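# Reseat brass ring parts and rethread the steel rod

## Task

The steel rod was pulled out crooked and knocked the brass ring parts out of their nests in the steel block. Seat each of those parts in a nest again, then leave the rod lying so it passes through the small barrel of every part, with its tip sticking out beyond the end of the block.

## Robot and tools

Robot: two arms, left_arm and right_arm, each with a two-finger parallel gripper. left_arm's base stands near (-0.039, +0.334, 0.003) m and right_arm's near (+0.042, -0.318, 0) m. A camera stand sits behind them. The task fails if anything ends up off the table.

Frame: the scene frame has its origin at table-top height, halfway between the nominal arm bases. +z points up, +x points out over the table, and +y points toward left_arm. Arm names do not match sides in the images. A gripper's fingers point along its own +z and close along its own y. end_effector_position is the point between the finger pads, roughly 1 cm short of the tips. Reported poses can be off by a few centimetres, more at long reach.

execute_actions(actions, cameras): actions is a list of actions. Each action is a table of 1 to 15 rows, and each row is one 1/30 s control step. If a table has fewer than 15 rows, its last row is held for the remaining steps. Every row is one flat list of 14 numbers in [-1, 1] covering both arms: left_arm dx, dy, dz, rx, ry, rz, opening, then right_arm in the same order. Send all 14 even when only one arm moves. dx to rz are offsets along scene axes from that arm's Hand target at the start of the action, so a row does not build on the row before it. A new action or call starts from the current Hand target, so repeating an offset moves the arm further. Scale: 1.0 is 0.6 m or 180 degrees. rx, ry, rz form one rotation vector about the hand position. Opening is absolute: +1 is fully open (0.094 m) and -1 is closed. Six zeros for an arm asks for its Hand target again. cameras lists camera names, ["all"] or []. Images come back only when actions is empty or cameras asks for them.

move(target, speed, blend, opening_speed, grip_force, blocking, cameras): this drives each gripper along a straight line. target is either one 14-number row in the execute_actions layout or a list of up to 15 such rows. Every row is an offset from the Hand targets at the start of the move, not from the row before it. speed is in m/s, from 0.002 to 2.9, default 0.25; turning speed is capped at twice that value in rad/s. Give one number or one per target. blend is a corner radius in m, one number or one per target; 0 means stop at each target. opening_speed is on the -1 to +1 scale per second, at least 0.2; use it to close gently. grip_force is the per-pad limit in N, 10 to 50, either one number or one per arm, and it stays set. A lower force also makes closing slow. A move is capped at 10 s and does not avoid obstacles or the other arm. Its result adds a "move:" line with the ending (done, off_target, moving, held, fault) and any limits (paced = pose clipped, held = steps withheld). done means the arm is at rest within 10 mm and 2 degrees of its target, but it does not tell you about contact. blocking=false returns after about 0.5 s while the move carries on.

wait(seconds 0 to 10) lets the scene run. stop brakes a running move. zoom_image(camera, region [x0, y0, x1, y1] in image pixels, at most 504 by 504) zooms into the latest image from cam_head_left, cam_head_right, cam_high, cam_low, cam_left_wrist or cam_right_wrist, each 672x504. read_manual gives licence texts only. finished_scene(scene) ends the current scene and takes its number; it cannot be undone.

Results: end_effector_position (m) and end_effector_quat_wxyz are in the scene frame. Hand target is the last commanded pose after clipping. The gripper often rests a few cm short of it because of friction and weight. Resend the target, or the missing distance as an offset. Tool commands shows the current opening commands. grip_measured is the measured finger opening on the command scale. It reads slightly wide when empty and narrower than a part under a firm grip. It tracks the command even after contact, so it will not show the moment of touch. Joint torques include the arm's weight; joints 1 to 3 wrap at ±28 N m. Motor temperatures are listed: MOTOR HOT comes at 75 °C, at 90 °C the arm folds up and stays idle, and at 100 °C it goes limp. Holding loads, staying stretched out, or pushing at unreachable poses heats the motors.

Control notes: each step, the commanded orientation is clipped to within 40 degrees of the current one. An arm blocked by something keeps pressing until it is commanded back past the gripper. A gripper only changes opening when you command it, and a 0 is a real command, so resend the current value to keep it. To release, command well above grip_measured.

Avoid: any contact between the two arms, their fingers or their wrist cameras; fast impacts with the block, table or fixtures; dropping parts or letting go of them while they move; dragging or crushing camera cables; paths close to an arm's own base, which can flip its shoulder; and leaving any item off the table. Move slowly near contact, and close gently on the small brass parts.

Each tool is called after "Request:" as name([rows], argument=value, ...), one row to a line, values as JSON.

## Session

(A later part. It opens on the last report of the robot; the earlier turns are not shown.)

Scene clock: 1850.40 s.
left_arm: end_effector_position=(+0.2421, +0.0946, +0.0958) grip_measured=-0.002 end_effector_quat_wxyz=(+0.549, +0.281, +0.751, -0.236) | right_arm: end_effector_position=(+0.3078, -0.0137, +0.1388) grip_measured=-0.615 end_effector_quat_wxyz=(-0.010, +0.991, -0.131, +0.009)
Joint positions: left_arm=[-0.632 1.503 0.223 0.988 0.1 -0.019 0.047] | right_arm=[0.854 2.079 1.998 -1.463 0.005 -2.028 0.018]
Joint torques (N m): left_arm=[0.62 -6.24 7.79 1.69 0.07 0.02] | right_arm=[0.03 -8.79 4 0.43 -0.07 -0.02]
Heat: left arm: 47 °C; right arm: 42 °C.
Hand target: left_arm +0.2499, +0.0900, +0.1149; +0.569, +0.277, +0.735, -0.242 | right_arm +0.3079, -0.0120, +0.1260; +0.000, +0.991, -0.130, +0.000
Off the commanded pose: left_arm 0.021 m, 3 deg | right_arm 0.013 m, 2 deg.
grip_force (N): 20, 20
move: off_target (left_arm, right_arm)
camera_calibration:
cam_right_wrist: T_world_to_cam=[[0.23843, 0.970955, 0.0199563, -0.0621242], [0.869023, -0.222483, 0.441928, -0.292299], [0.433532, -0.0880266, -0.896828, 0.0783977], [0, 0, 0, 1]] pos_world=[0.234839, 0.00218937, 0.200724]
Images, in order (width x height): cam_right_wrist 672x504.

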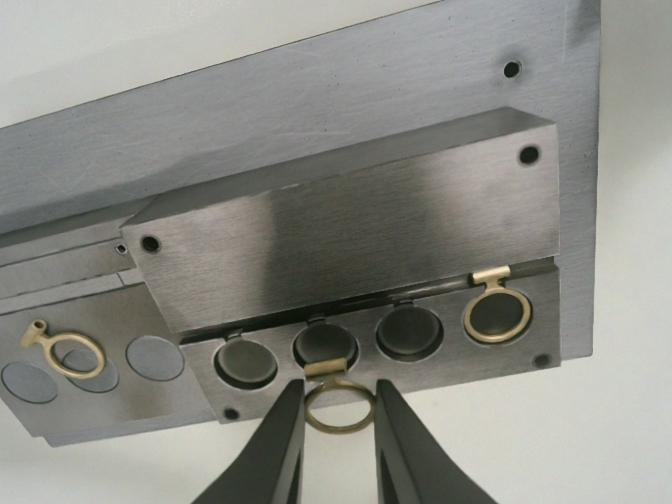

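Request:
move(target=[0,0,0,0,0,0,0.0,-0.0042,-0.0047,-0.02,0,0,0,-0.68], speed=0.04, cameras=["cam_right_wrist","cam_left_wrist"])

Scene clock: 1862.57 s.
left_arm: end_effector_position=(+0.2421, +0.0946, +0.0958) grip_measured=-0.002 end_effector_quat_wxyz=(+0.549, +0.281, +0.751, -0.236) | right_arm: end_effector_position=(+0.3057, -0.0161, +0.1193) grip_measured=-0.615 end_effector_quat_wxyz=(-0.001, +0.991, -0.131, +0.003)
Joint positions: left_arm=[-0.632 1.503 0.223 0.988 0.1 -0.019 0.047] | right_arm=[0.854 2.079 1.92 -1.408 0.005 -2.028 0.018]
Joint torques (N m): left_arm=[0.61 -6.27 7.8 1.67 0.08 0.01] | right_arm=[0.05 -10.4 3.77 0.41 -0.07 -0.02]
Heat: left arm: 47 °C; right arm: 41 °C.
Hand target: left_arm +0.2499, +0.0900, +0.1149; +0.569, +0.277, +0.735, -0.242 | right_arm +0.3053, -0.0148, +0.1140; +0.000, +0.991, -0.130, +0.000
Off the commanded pose: left_arm 0.021 m, 3 deg | right_arm 0.005 m, 0 deg.
grip_force (N): 20, 20
move: off_target (left_arm)
camera_calibration:
cam_left_wrist: T_world_to_cam=[[-0.671561, -0.74004, 0.0367024, 0.232721], [-0.498619, 0.414729, -0.76117, 0.194847], [0.548074, -0.529472, -0.647514, 0.0737456], [0, 0, 0, 1]] pos_world=[0.213023, 0.13046, 0.187522]
cam_right_wrist: T_world_to_cam=[[0.238571, 0.971125, 0.000635027, -0.0567298], [0.875316, -0.215318, 0.432968, -0.283212], [0.420602, -0.102738, -0.901409, 0.0658691], [0, 0, 0, 1]] pos_world=[0.233729, 0.000878381, 0.182033]
Images, in order (width x height): cam_left_wrist 672x504, cam_right_wrist 672x504.

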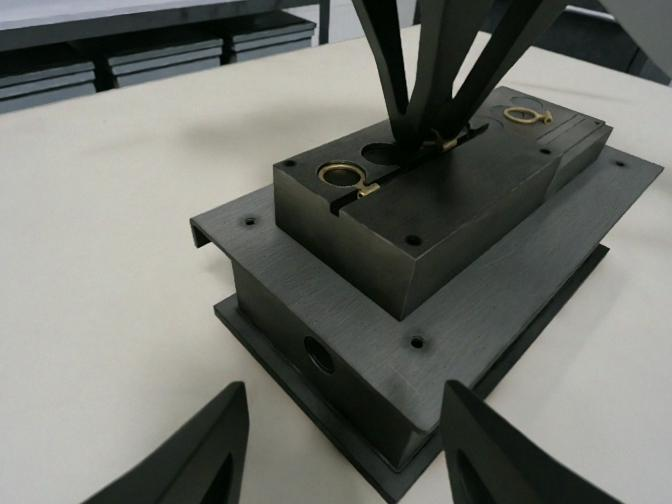

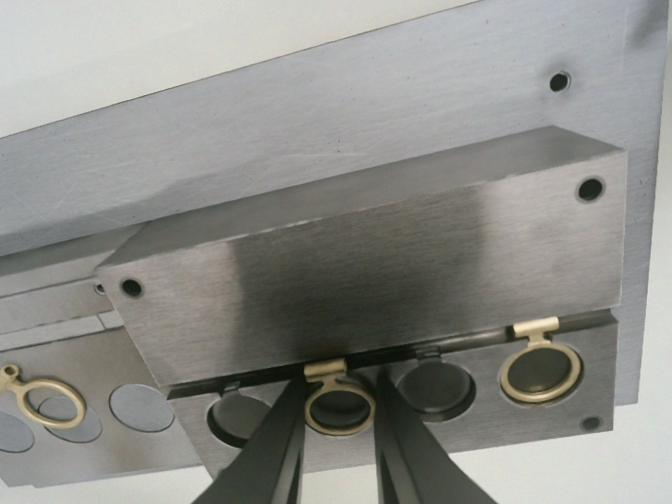

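Request:
zoom_image(camera="cam_right_wrist", region=[280, 340, 400, 450])

Request:
zoom_image(camera="cam_left_wrist", region=[390, 90, 510, 180])

Scaled by 4.200.

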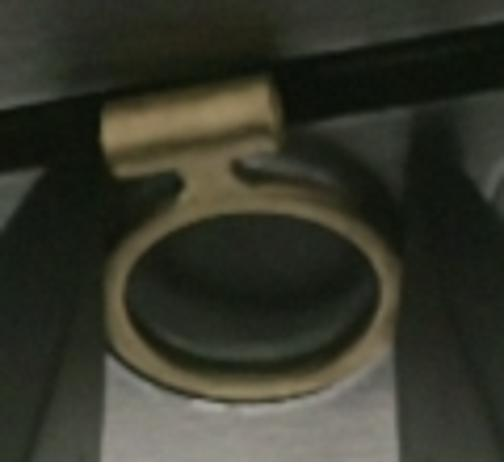

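Scaled by 4.200.

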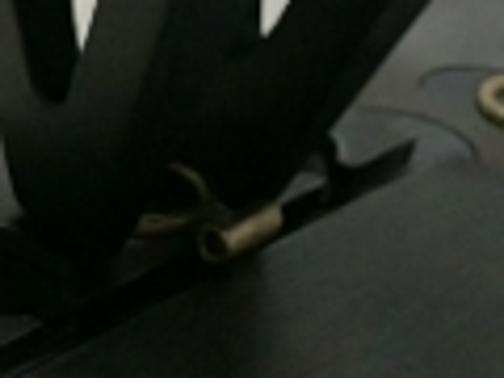

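Request:
move(target=[0,0,0,0,0,0,0.0,0,0,-0.005,0,0,0,-0.68], speed=0.03, cameras=["cam_right_wrist"])

Request:
zoom_image(camera="cam_right_wrist", region=[280, 340, 400, 450])

Scene clock: 1878.60 s.
left_arm: end_effector_position=(+0.2421, +0.0946, +0.0958) grip_measured=-0.002 end_effector_quat_wxyz=(+0.549, +0.281, +0.751, -0.236) | right_arm: end_effector_position=(+0.3057, -0.0161, +0.1186) grip_measured=-0.615 end_effector_quat_wxyz=(+0.000, +0.991, -0.131, +0.003)
Joint positions: left_arm=[-0.632 1.503 0.223 0.988 0.1 -0.019 0.047] | right_arm=[0.854 2.079 1.917 -1.405 0.005 -2.028 0.018]
Joint torques (N m): left_arm=[0.61 -6.26 7.82 1.69 0.06 0.01] | right_arm=[0.03 -10.44 3.07 0.5 -0.07 -0.02]
Heat: left arm: 47 °C; right arm: 41 °C.
Hand target: left_arm +0.2499, +0.0900, +0.1149; +0.569, +0.277, +0.735, -0.242 | right_arm +0.3053, -0.0148, +0.1110; +0.000, +0.991, -0.130, +0.000
Off the commanded pose: left_arm 0.021 m, 3 deg | right_arm 0.008 m, 0 deg.
grip_force (N): 20, 20
move: off_target (left_arm)
camera_calibration:
cam_right_wrist: T_world_to_cam=[[0.238568, 0.971126, 0.000364418, -0.0565821], [0.8754, -0.215214, 0.432848, -0.282929], [0.420429, -0.102945, -0.901467, 0.0652791], [0, 0, 0, 1]] pos_world=[0.233729, 0.000778224, 0.181333]
Images, in order (width x height): cam_right_wrist 672x504.

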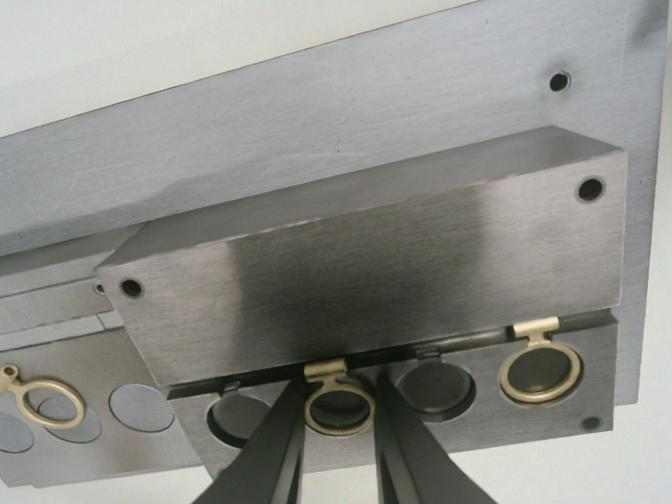

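Scaled by 4.200.

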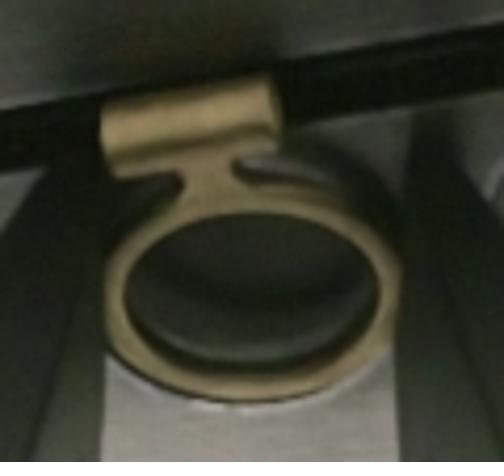

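Request:
move(target=[0,0,0,0,0,0,0.0,0,0,0,0,0,0,-0.55], speed=0.03, opening_speed=0.3, cameras=["cam_right_wrist","cam_left_wrist"])

Request:
zoom_image(camera="cam_right_wrist", region=[280, 340, 400, 450])

Request:
zoom_image(camera="cam_left_wrist", region=[390, 90, 510, 180])

Scene clock: 1891.67 s.
left_arm: end_effector_position=(+0.2421, +0.0946, +0.0958) grip_measured=-0.002 end_effector_quat_wxyz=(+0.549, +0.281, +0.751, -0.236) | right_arm: end_effector_position=(+0.3060, -0.0164, +0.1186) grip_measured=-0.552 end_effector_quat_wxyz=(+0.000, +0.991, -0.131, +0.004)
Joint positions: left_arm=[-0.632 1.503 0.223 0.988 0.1 -0.019 0.047] | right_arm=[0.854 2.079 1.917 -1.405 0.007 -2.028 0.021]
Joint torques (N m): left_arm=[0.62 -6.26 7.73 1.69 0.07 0.01] | right_arm=[0.05 -10.44 3.07 0.5 -0.08 -0.02]
Heat: left arm: 47 °C; right arm: 41 °C.
Hand target: left_arm +0.2499, +0.0900, +0.1149; +0.569, +0.277, +0.735, -0.242 | right_arm +0.3054, -0.0148, +0.1110; +0.000, +0.991, -0.130, +0.000
Off the commanded pose: left_arm 0.021 m, 3 deg | right_arm 0.008 m, 0 deg.
grip_force (N): 20, 20
move: off_target (left_arm)
camera_calibration:
cam_left_wrist: T_world_to_cam=[[-0.671561, -0.74004, 0.0367024, 0.232721], [-0.498619, 0.414729, -0.76117, 0.194847], [0.548074, -0.529472, -0.647514, 0.0737456], [0, 0, 0, 1]] pos_world=[0.213023, 0.13046, 0.187522]
cam_right_wrist: T_world_to_cam=[[0.238544, 0.971131, -0.000760837, -0.0563223], [0.874678, -0.214511, 0.434653, -0.283242], [0.421942, -0.104349, -0.900598, 0.0645826], [0, 0, 0, 1]] pos_world=[0.23393, 0.000677161, 0.181232]
Images, in order (width x height): cam_left_wrist 672x504, cam_right_wrist 672x504.

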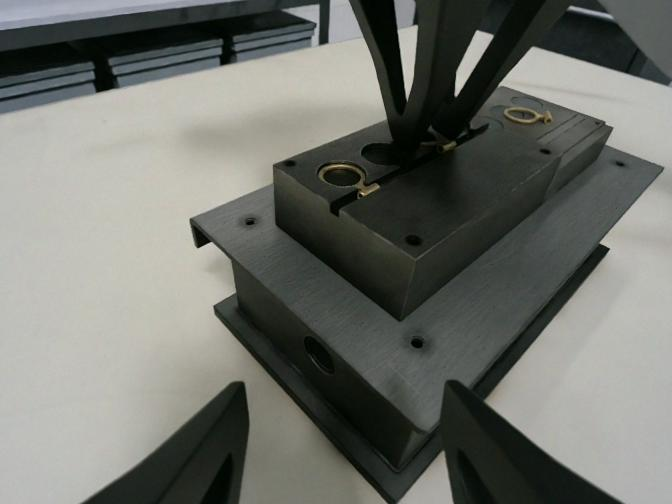

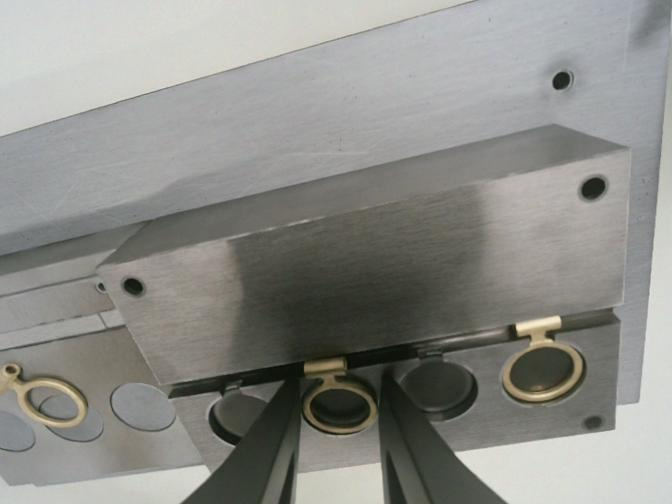

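Scaled by 4.200.

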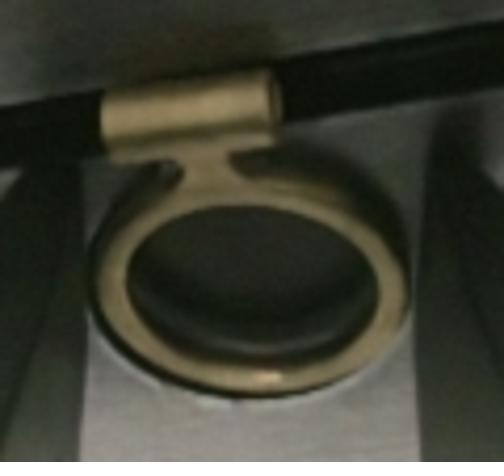

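Scaled by 4.200.

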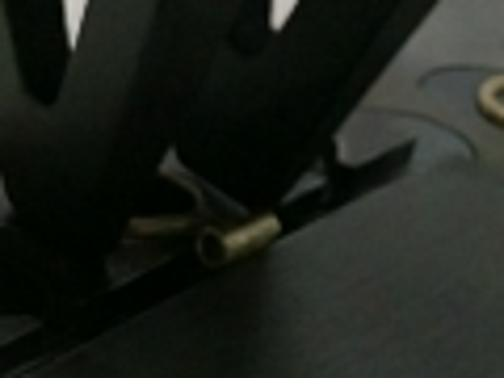

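Request:
zoom_image(camera="cam_right_wrist", region=[480, 290, 620, 420])

Request:
zoom_image(camera="cam_right_wrist", region=[295, 345, 365, 400])

Scaled by 3.600.

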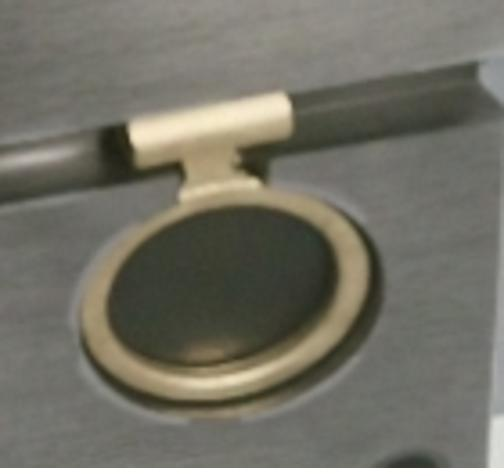

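Scaled by 7.200.

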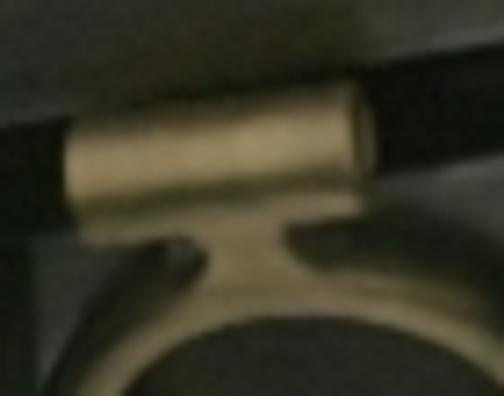

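Request:
move([
  [0,0,0,0,0,0,0.0,0,0,0,0,0,0,-0.45],
  [0,0,0,0,0,0,0.0,0,0,0.06,0,0,0,-0.45],
], speed=0.05, opening_speed=0.3, cameras=["cam_right_wrist","cam_left_wrist"])

Request:
zoom_image(camera="cam_left_wrist", region=[390, 90, 510, 180])

Scene clock: 1918.63 s.
left_arm: end_effector_position=(+0.2421, +0.0946, +0.0958) grip_measured=-0.002 end_effector_quat_wxyz=(+0.549, +0.281, +0.751, -0.236) | right_arm: end_effector_position=(+0.3082, -0.0142, +0.1513) grip_measured=-0.452 end_effector_quat_wxyz=(-0.012, +0.991, -0.131, +0.013)
Joint positions: left_arm=[-0.632 1.503 0.223 0.988 0.1 -0.019 0.047] | right_arm=[0.854 2.079 2.048 -1.505 0.008 -2.028 0.026]
Joint torques (N m): left_arm=[0.62 -6.26 7.77 1.69 0.06 0.02] | right_arm=[0.03 -8.85 6.26 0.07 -0.09 -0.02]
Heat: left arm: 46 °C; right arm: 41 °C.
Hand target: left_arm +0.2499, +0.0900, +0.1149; +0.569, +0.277, +0.735, -0.242 | right_arm +0.3054, -0.0148, +0.1471; +0.000, +0.991, -0.130, +0.000
Off the commanded pose: left_arm 0.021 m, 3 deg | right_arm 0.005 m, 2 deg.
grip_force (N): 20, 20
move: off_target (left_arm)
camera_calibration:
cam_left_wrist: T_world_to_cam=[[-0.671561, -0.74004, 0.0367024, 0.232721], [-0.498619, 0.414729, -0.76117, 0.194847], [0.548074, -0.529472, -0.647514, 0.0737456], [0, 0, 0, 1]] pos_world=[0.213023, 0.13046, 0.187522]
cam_right_wrist: T_world_to_cam=[[0.238273, 0.970838, 0.0264563, -0.0630102], [0.865214, -0.224566, 0.448302, -0.298132], [0.44117, -0.083928, -0.89349, 0.0866257], [0, 0, 0, 1]] pos_world=[0.234745, 0.00149252, 0.212719]
Images, in order (width x height): cam_left_wrist 672x504, cam_right_wrist 672x504.

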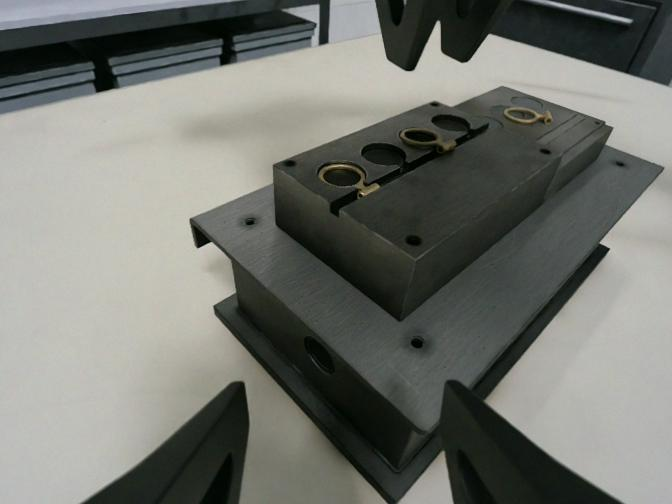

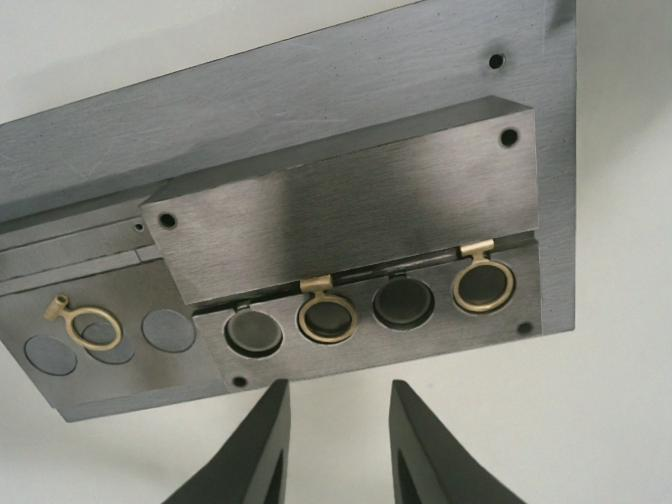

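Scaled by 4.200.

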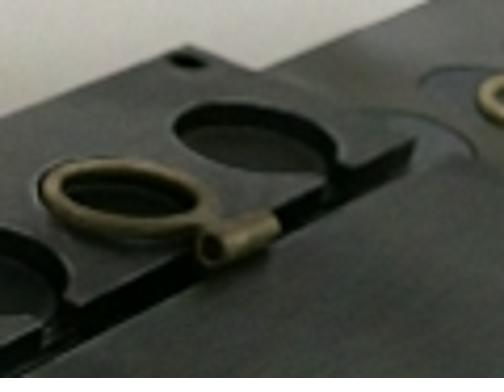

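Request:
zoom_image(camera="cam_left_wrist", region=[395, 120, 465, 165])

Request:
zoom_image(camera="cam_right_wrist", region=[285, 265, 365, 350])

Scaled by 7.200.

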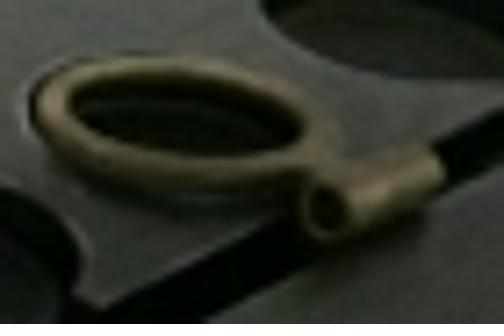

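Scaled by 5.929.

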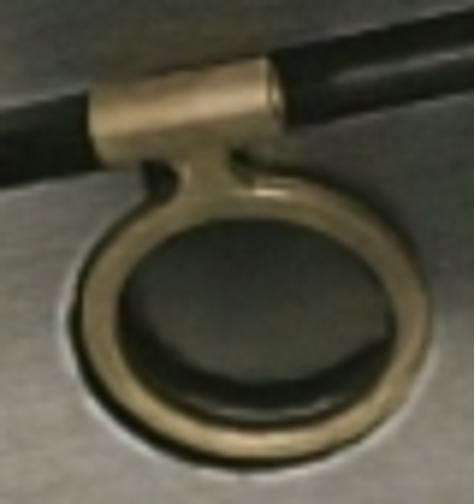

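Request:
move(target=[0,0,0,0,0,0,0.0,-0.0245,-0.0023,-0.03,0,0,0,-1], speed=0.05, cameras=["cam_right_wrist"])

Scene clock: 1951.40 s.
left_arm: end_effector_position=(+0.2421, +0.0946, +0.0958) grip_measured=-0.002 end_effector_quat_wxyz=(+0.549, +0.281, +0.751, -0.236) | right_arm: end_effector_position=(+0.2936, -0.0177, +0.1191) grip_measured=-0.964 end_effector_quat_wxyz=(+0.016, +0.991, -0.131, -0.005)
Joint positions: left_arm=[-0.632 1.503 0.223 0.988 0.1 -0.019 0.047] | right_arm=[0.877 2.079 1.919 -1.443 0.009 -2.004 0.002]
Joint torques (N m): left_arm=[0.61 -6.27 7.77 1.7 0.08 0] | right_arm=[0.35 -13.64 3.63 0.31 -0.11 0]
Heat: left arm: 46 °C; right arm: 40 °C.
Hand target: left_arm +0.2499, +0.0900, +0.1149; +0.569, +0.277, +0.735, -0.242 | right_arm +0.2907, -0.0162, +0.1290; +0.000, +0.991, -0.130, +0.000
Off the commanded pose: left_arm 0.021 m, 3 deg | right_arm 0.011 m, 2 deg.
grip_force (N): 20, 20
move: off_target (left_arm, right_arm)
camera_calibration:
cam_right_wrist: T_world_to_cam=[[0.238921, 0.970447, -0.0338945, -0.0481929], [0.883828, -0.202873, 0.421533, -0.273775], [0.402199, -0.13067, -0.906179, 0.0760042], [0, 0, 0, 1]] pos_world=[0.222916, 0.00115857, 0.182645]
Images, in order (width x height): cam_right_wrist 672x504.

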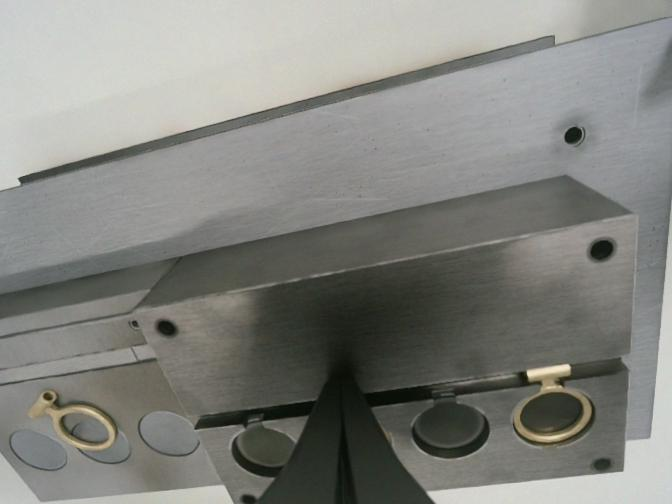

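Request:
execute_actions(actions=[], cameras=["cam_left_wrist"])

Request:
zoom_image(camera="cam_left_wrist", region=[370, 100, 490, 190])

Scene clock: 1956.93 s.
left_arm: end_effector_position=(+0.2421, +0.0946, +0.0958) grip_measured=-0.002 end_effector_quat_wxyz=(+0.549, +0.281, +0.751, -0.236) | right_arm: end_effector_position=(+0.2936, -0.0177, +0.1191) grip_measured=-0.964 end_effector_quat_wxyz=(+0.016, +0.991, -0.131, -0.005)
Joint positions: left_arm=[-0.632 1.503 0.223 0.988 0.1 -0.019 0.047] | right_arm=[0.877 2.079 1.919 -1.443 0.009 -2.004 0.002]
Joint velocities: within noise
Joint torques (N m): left_arm=[0.68 -6.23 7.77 1.69 0.09 0] | right_arm=[0.34 -13.63 3.62 0.31 -0.11 0]
Motor temperatures (°C): left_arm=[22 28 28 46 23 21 22] | right_arm=[26 40 33 22 24 24 21]
Heat: left arm: 46 °C; right arm: 40 °C.
Hand target: left_arm +0.2499, +0.0900, +0.1149; +0.569, +0.277, +0.735, -0.242 | right_arm +0.2907, -0.0162, +0.1290; +0.000, +0.991, -0.130, +0.000
Tool commands: left_gripper/opening=+0.0 right_gripper/opening=-1.0
Off the commanded pose: left_arm 0.021 m, 3 deg | right_arm 0.011 m, 2 deg.
grip_force (N): 20, 20
camera_calibration:
cam_left_wrist: T_world_to_cam=[[-0.671561, -0.74004, 0.0367024, 0.232721], [-0.498619, 0.414729, -0.76117, 0.194847], [0.548074, -0.529472, -0.647514, 0.0737456], [0, 0, 0, 1]] pos_world=[0.213023, 0.13046, 0.187522]
Images, in order (width x height): cam_left_wrist 672x504.

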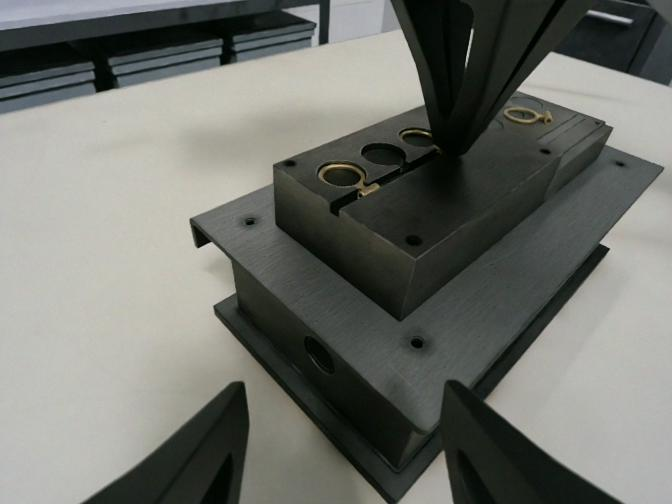

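Scaled by 4.200.

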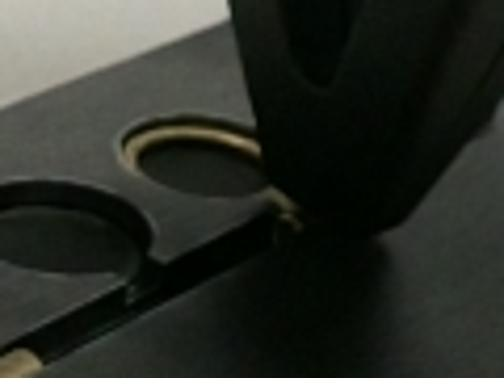

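Request:
move(target=[0,0,0,0,0,0,0.0,0,0,0.05,0,0,0,-1], speed=0.05, cameras=["cam_right_wrist","cam_left_wrist"])

Request:
zoom_image(camera="cam_left_wrist", region=[370, 100, 490, 190])

Request:
zoom_image(camera="cam_right_wrist", region=[200, 250, 560, 450])

Scene clock: 1962.13 s.
left_arm: end_effector_position=(+0.2421, +0.0946, +0.0958) grip_measured=-0.002 end_effector_quat_wxyz=(+0.549, +0.281, +0.751, -0.236) | right_arm: end_effector_position=(+0.2954, -0.0156, +0.1482) grip_measured=-0.964 end_effector_quat_wxyz=(+0.004, +0.991, -0.131, +0.003)
Joint positions: left_arm=[-0.632 1.503 0.223 0.988 0.1 -0.019 0.047] | right_arm=[0.877 2.079 2.036 -1.532 0.009 -2.004 0.002]
Joint torques (N m): left_arm=[0.65 -6.24 7.77 1.68 0.08 0] | right_arm=[0.35 -11.74 6.24 0.02 -0.1 0]
Heat: left arm: 46 °C; right arm: 41 °C.
Hand target: left_arm +0.2499, +0.0900, +0.1149; +0.569, +0.277, +0.735, -0.242 | right_arm +0.2907, -0.0163, +0.1590; +0.000, +0.991, -0.130, +0.000
Off the commanded pose: left_arm 0.021 m, 3 deg | right_arm 0.012 m, 1 deg.
grip_force (N): 20, 20
move: off_target (left_arm, right_arm)
camera_calibration:
cam_left_wrist: T_world_to_cam=[[-0.671561, -0.74004, 0.0367024, 0.232721], [-0.498619, 0.414729, -0.76117, 0.194847], [0.548074, -0.529472, -0.647514, 0.0737456], [0, 0, 0, 1]] pos_world=[0.213023, 0.13046, 0.187522]
cam_right_wrist: T_world_to_cam=[[0.23928, 0.970906, -0.00926747, -0.053446], [0.876304, -0.211836, 0.432686, -0.286729], [0.418134, -0.111654, -0.901497, 0.0969125], [0, 0, 0, 1]] pos_world=[0.223528, 0.00197244, 0.210934]
Images, in order (width x height): cam_left_wrist 672x504, cam_right_wrist 672x504.

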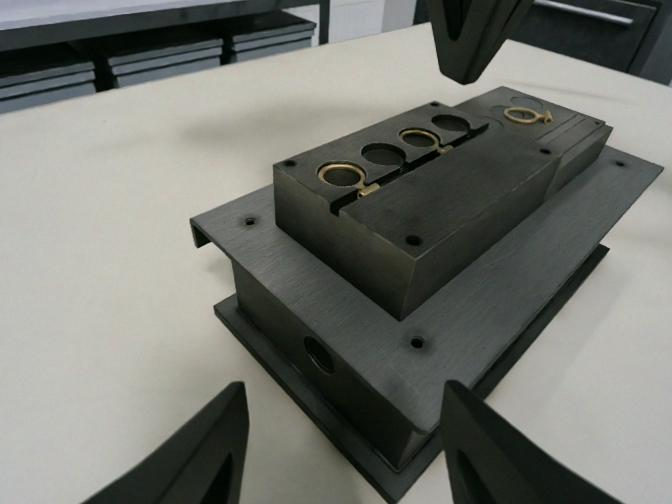

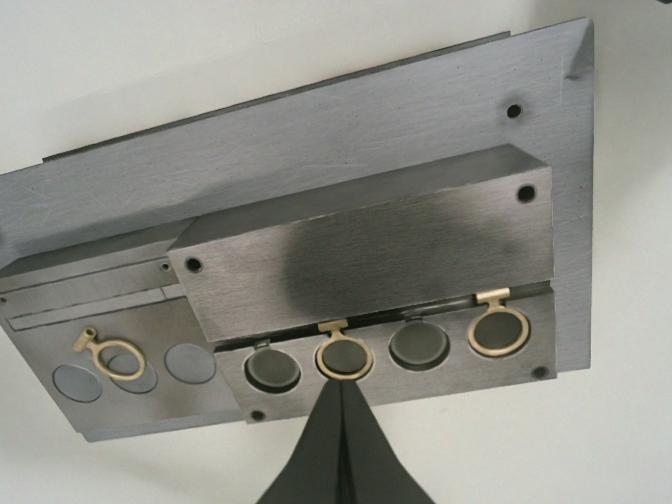

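Scaled by 4.200.

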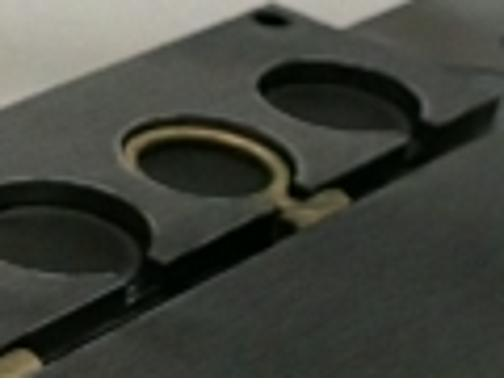

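Scaled by 1.400.

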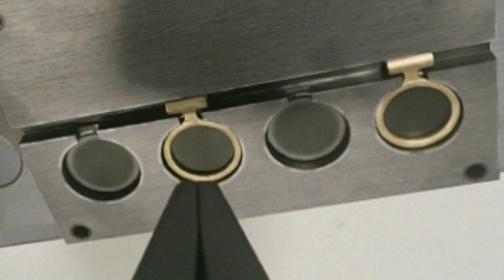

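Request:
zoom_image(camera="cam_right_wrist", region=[450, 270, 550, 370])

Request:
zoom_image(camera="cam_right_wrist", region=[295, 300, 395, 400])

Request:
zoom_image(camera="cam_left_wrist", region=[300, 140, 420, 230])

Scaled by 5.040.

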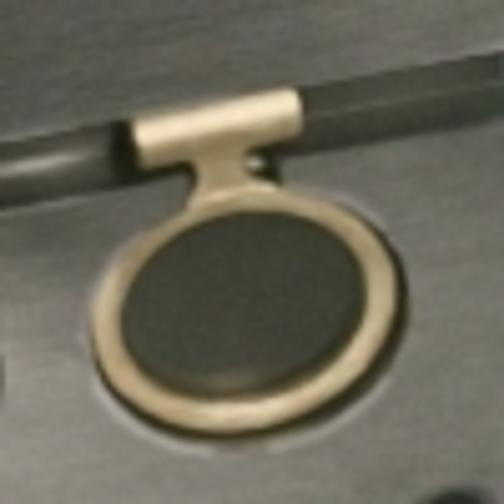

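Scaled by 5.040.

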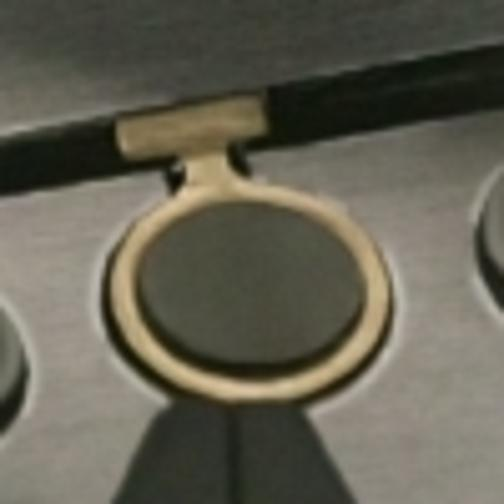

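Scaled by 4.200.

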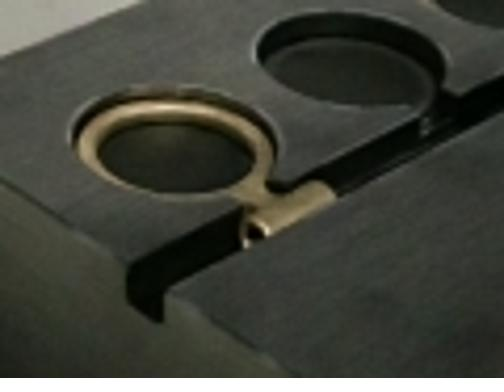

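Request:
zoom_image(camera="cam_left_wrist", region=[395, 120, 465, 165])

Request:
zoom_image(camera="cam_left_wrist", region=[325, 160, 395, 205])

Scaled by 7.200.

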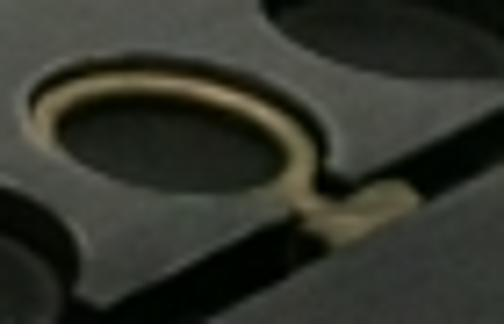

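Scaled by 7.200.

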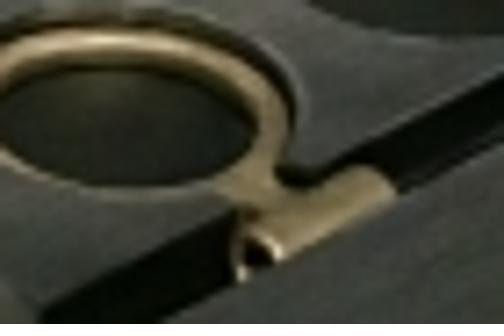

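Request:
move(target=[0,0,0,0,0,0,0.0,0,0.0767,-0.01,0,0,0,-1], speed=0.06, cameras=["cam_right_wrist"])

Scene clock: 1999.50 s.
left_arm: end_effector_position=(+0.2421, +0.0946, +0.0958) grip_measured=-0.002 end_effector_quat_wxyz=(+0.549, +0.281, +0.751, -0.236) | right_arm: end_effector_position=(+0.2930, +0.0290, +0.1593) grip_measured=-0.964 end_effector_quat_wxyz=(-0.032, +0.991, -0.129, +0.022)
Joint positions: left_arm=[-0.632 1.503 0.223 0.988 0.1 -0.019 0.047] | right_arm=[0.948 2.162 2.208 -1.54 0.009 -1.937 0.002]
Joint torques (N m): left_arm=[0.62 -6.2 7.8 1.69 0.09 0.01] | right_arm=[0.17 -9.14 6.35 0.18 -0.1 0.01]
Heat: left arm: 46 °C; right arm: 42 °C.
Hand target: left_arm +0.2499, +0.0900, +0.1149; +0.569, +0.277, +0.735, -0.242 | right_arm +0.2906, +0.0298, +0.1531; +0.000, +0.991, -0.130, +0.000
Off the commanded pose: left_arm 0.021 m, 3 deg | right_arm 0.007 m, 4 deg.
joint sent to its limit (right arm) — joint 4 (wrist pitch), lower limit. The joint targets are off in orientation, not in position.
grip_force (N): 20, 20
move: off_target (left_arm, right_arm)
camera_calibration:
cam_right_wrist: T_world_to_cam=[[0.234633, 0.969818, 0.066334, -0.10669], [0.855507, -0.238416, 0.459636, -0.277466], [0.461578, -0.0510966, -0.885627, 0.0958604], [0, 0, 0, 1]] pos_world=[0.21816, 0.0422155, 0.219507]
Images, in order (width x height): cam_right_wrist 672x504.

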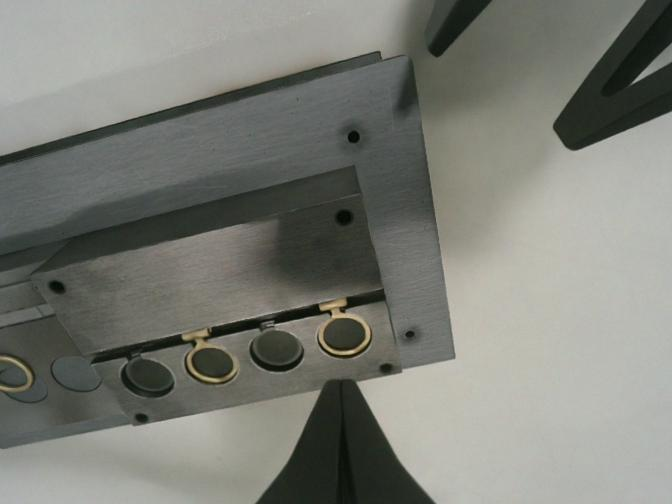

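Request:
move(target=[0,0,0,0,0,0,0.0,0.003,0.001,-0.022,0,0,0,-1], speed=0.03, cameras=["cam_right_wrist","cam_left_wrist"])

Scene clock: 2003.47 s.
left_arm: end_effector_position=(+0.2421, +0.0946, +0.0958) grip_measured=-0.002 end_effector_quat_wxyz=(+0.549, +0.281, +0.751, -0.236) | right_arm: end_effector_position=(+0.2937, +0.0299, +0.1456) grip_measured=-0.964 end_effector_quat_wxyz=(-0.017, +0.991, -0.130, +0.014)
Joint positions: left_arm=[-0.632 1.503 0.223 0.988 0.1 -0.019 0.047] | right_arm=[0.948 2.195 2.208 -1.54 0.009 -1.936 0.002]
Joint torques (N m): left_arm=[0.65 -6.22 7.8 1.69 0.08 0] | right_arm=[-0.08 -9.33 6.61 0.12 -0.11 -0.01]
Heat: left arm: 45 °C; right arm: 42 °C.
Hand target: left_arm +0.2499, +0.0900, +0.1149; +0.569, +0.277, +0.735, -0.242 | right_arm +0.2925, +0.0304, +0.1398; +0.000, +0.991, -0.130, +0.000
Off the commanded pose: left_arm 0.021 m, 3 deg | right_arm 0.006 m, 2 deg.
joint sent to its limit (right arm) — joint 4 (wrist pitch), lower limit. The joint targets still meet the commanded pose.
grip_force (N): 20, 20
move: off_target (left_arm)
camera_calibration:
cam_left_wrist: T_world_to_cam=[[-0.671561, -0.74004, 0.0367024, 0.232721], [-0.498619, 0.414729, -0.76117, 0.194847], [0.548074, -0.529472, -0.647514, 0.0737456], [0, 0, 0, 1]] pos_world=[0.213023, 0.13046, 0.187522]
cam_right_wrist: T_world_to_cam=[[0.236324, 0.971033, 0.0352931, -0.102801], [0.864281, -0.226665, 0.449044, -0.272899], [0.444037, -0.075617, -0.892812, 0.0903279], [0, 0, 0, 1]] pos_world=[0.220047, 0.0447972, 0.206818]
Images, in order (width x height): cam_left_wrist 672x504, cam_right_wrist 672x504.

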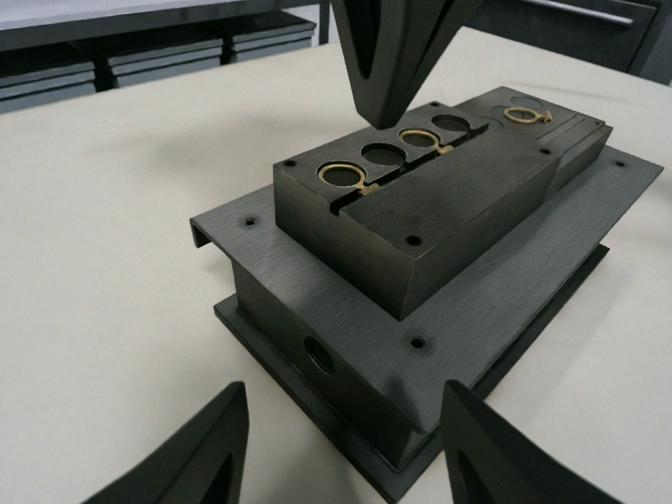

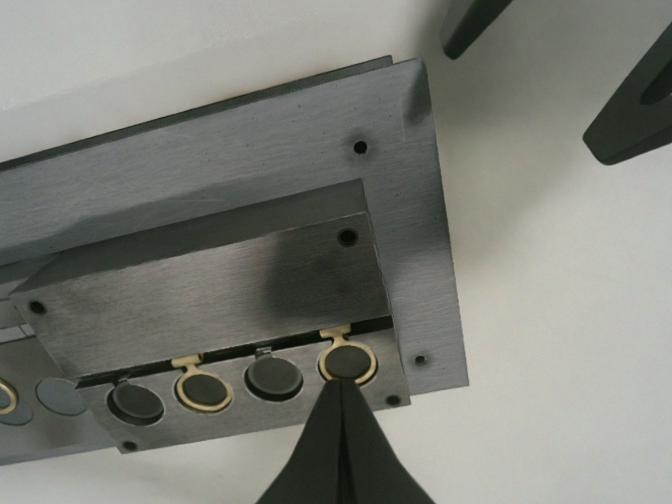

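Request:
move(target=[0,0,0,0,0,0,0.0,0.002,0,-0.025,0,0,0,-1], speed=0.03, cameras=[])

Scene clock: 2007.90 s.
left_arm: end_effector_position=(+0.2421, +0.0946, +0.0958) grip_measured=-0.002 end_effector_quat_wxyz=(+0.549, +0.281, +0.751, -0.236) | right_arm: end_effector_position=(+0.2929, +0.0288, +0.1415) grip_measured=-0.964 end_effector_quat_wxyz=(-0.013, +0.991, -0.130, +0.012)
Joint positions: left_arm=[-0.632 1.503 0.223 0.988 0.1 -0.019 0.047] | right_arm=[0.948 2.195 2.192 -1.533 0.009 -1.936 0.002]
Joint torques (N m): left_arm=[0.66 -6.23 7.8 1.7 0.1 0.03] | right_arm=[-0.29 -9.11 3.84 0.44 -0.11 -0.04]
Heat: left arm: 45 °C; right arm: 42 °C.
Hand target: left_arm +0.2499, +0.0900, +0.1149; +0.569, +0.277, +0.735, -0.242 | right_arm +0.2937, +0.0304, +0.1248; +0.000, +0.991, -0.130, +0.000
Off the commanded pose: left_arm 0.021 m, 3 deg | right_arm 0.017 m, 2 deg.
grip_force (N): 20, 20
move: off_target (left_arm, right_arm)
No camera images: "cameras" was empty.

Request:
move(target=[0,0,0,0,0,0,0.0,0.001,0,-0.022,0,0,0,-1], speed=0.03, cameras=["cam_left_wrist"])

Scene clock: 2015.27 s.
left_arm: end_effector_position=(+0.2421, +0.0946, +0.0958) grip_measured=-0.002 end_effector_quat_wxyz=(+0.549, +0.281, +0.751, -0.236) | right_arm: end_effector_position=(+0.2935, +0.0297, +0.1245) grip_measured=-0.964 end_effector_quat_wxyz=(-0.009, +0.991, -0.130, +0.010)
Joint positions: left_arm=[-0.632 1.503 0.223 0.988 0.1 -0.019 0.047] | right_arm=[0.948 2.195 2.123 -1.474 0.009 -1.936 0.002]
Joint torques (N m): left_arm=[0.64 -6.2 7.83 1.69 0.08 0.01] | right_arm=[-0.39 -9.85 3.9 0.45 -0.1 -0.05]
Heat: left arm: 45 °C; right arm: 42 °C.
Hand target: left_arm +0.2499, +0.0900, +0.1149; +0.569, +0.277, +0.735, -0.242 | right_arm +0.2942, +0.0304, +0.1116; +0.000, +0.991, -0.130, +0.000
Off the commanded pose: left_arm 0.021 m, 3 deg | right_arm 0.013 m, 1 deg.
grip_force (N): 20, 20
move: off_target (left_arm, right_arm)
camera_calibration:
cam_left_wrist: T_world_to_cam=[[-0.671561, -0.74004, 0.0367024, 0.232721], [-0.498619, 0.414729, -0.76117, 0.194847], [0.548074, -0.529472, -0.647514, 0.0737456], [0, 0, 0, 1]] pos_world=[0.213023, 0.13046, 0.187522]
Images, in order (width x height): cam_left_wrist 672x504.

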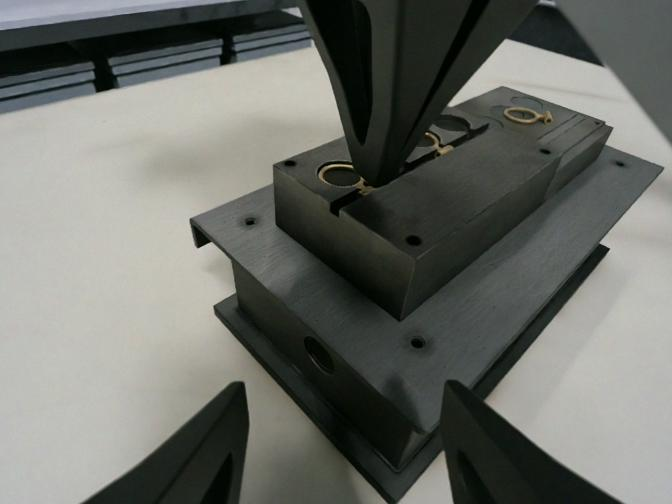

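Request:
move(target=[0,0,0,0,0,0,0.0,0.0,0,-0.010,0,0,0,-1], speed=0.02, cameras=["cam_left_wrist"])

Request:
zoom_image(camera="cam_left_wrist", region=[310, 130, 430, 220])

Scene clock: 2019.27 s.
left_arm: end_effector_position=(+0.2421, +0.0946, +0.0958) grip_measured=-0.002 end_effector_quat_wxyz=(+0.549, +0.281, +0.751, -0.236) | right_arm: end_effector_position=(+0.2932, +0.0292, +0.1193) grip_measured=-0.964 end_effector_quat_wxyz=(-0.006, +0.992, -0.130, +0.008)
Joint positions: left_arm=[-0.632 1.503 0.223 0.988 0.1 -0.019 0.047] | right_arm=[0.948 2.195 2.102 -1.459 0.009 -1.936 0.002]
Joint torques (N m): left_arm=[0.59 -6.23 7.8 1.69 0.07 0] | right_arm=[-0.39 -10.19 3.28 0.51 -0.1 -0.05]
Heat: left arm: 45 °C; right arm: 42 °C.
Hand target: left_arm +0.2499, +0.0900, +0.1149; +0.569, +0.277, +0.735, -0.242 | right_arm +0.2942, +0.0304, +0.1056; +0.000, +0.991, -0.130, +0.000
Off the commanded pose: left_arm 0.021 m, 3 deg | right_arm 0.014 m, 1 deg.
grip_force (N): 20, 20
move: off_target (left_arm, right_arm)
camera_calibration:
cam_left_wrist: T_world_to_cam=[[-0.671561, -0.74004, 0.0367024, 0.232721], [-0.498619, 0.414729, -0.76117, 0.194847], [0.548074, -0.529472, -0.647514, 0.0737456], [0, 0, 0, 1]] pos_world=[0.213023, 0.13046, 0.187522]
Images, in order (width x height): cam_left_wrist 672x504.

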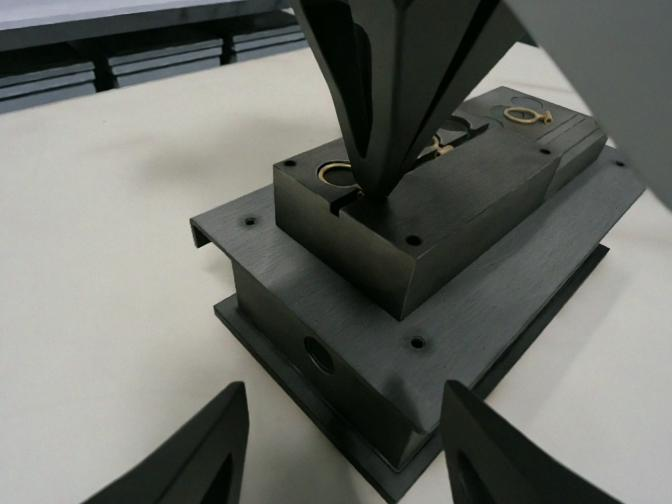

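Scaled by 4.200.

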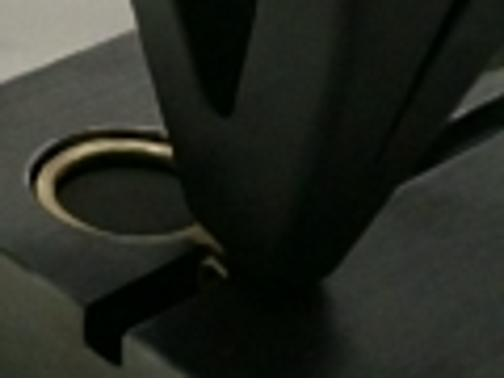

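Request:
move(target=[0,0,0,0,0,0,0.0,0.0,0,-0.008,0,0,0,-1], speed=0.02, cameras=["cam_left_wrist"])

Request:
zoom_image(camera="cam_left_wrist", region=[310, 130, 430, 220])

Scene clock: 2022.77 s.
left_arm: end_effector_position=(+0.2421, +0.0946, +0.0958) grip_measured=-0.002 end_effector_quat_wxyz=(+0.549, +0.281, +0.751, -0.236) | right_arm: end_effector_position=(+0.2931, +0.0291, +0.1180) grip_measured=-0.964 end_effector_quat_wxyz=(-0.006, +0.992, -0.130, +0.008)
Joint positions: left_arm=[-0.632 1.503 0.223 0.988 0.1 -0.019 0.047] | right_arm=[0.948 2.195 2.097 -1.455 0.009 -1.936 0.002]
Joint torques (N m): left_arm=[0.64 -6.26 7.82 1.69 0.08 0] | right_arm=[-0.39 -10.3 2.06 0.65 -0.11 -0.05]
Heat: left arm: 45 °C; right arm: 43 °C.
Hand target: left_arm +0.2499, +0.0900, +0.1149; +0.569, +0.277, +0.735, -0.242 | right_arm +0.2942, +0.0303, +0.1007; +0.000, +0.991, -0.130, +0.000
Off the commanded pose: left_arm 0.021 m, 3 deg | right_arm 0.017 m, 1 deg.
grip_force (N): 20, 20
move: off_target (left_arm, right_arm)
camera_calibration:
cam_left_wrist: T_world_to_cam=[[-0.671561, -0.74004, 0.0367024, 0.232721], [-0.498619, 0.414729, -0.76117, 0.194847], [0.548074, -0.529472, -0.647514, 0.0737456], [0, 0, 0, 1]] pos_world=[0.213023, 0.13046, 0.187522]
Images, in order (width x height): cam_left_wrist 672x504.

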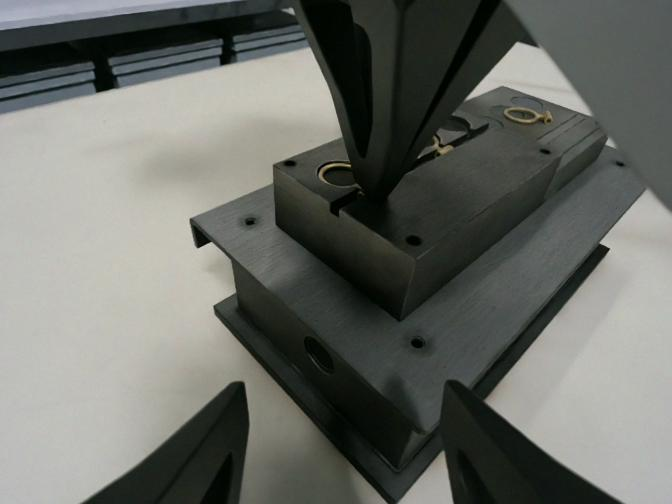

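Scaled by 4.200.

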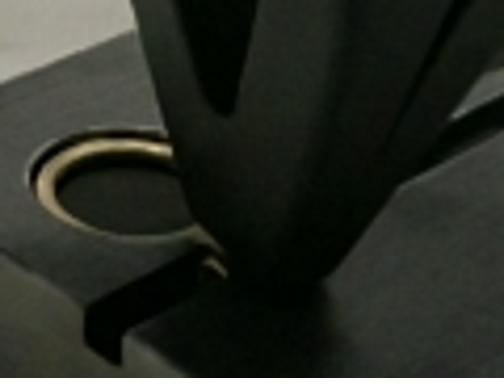

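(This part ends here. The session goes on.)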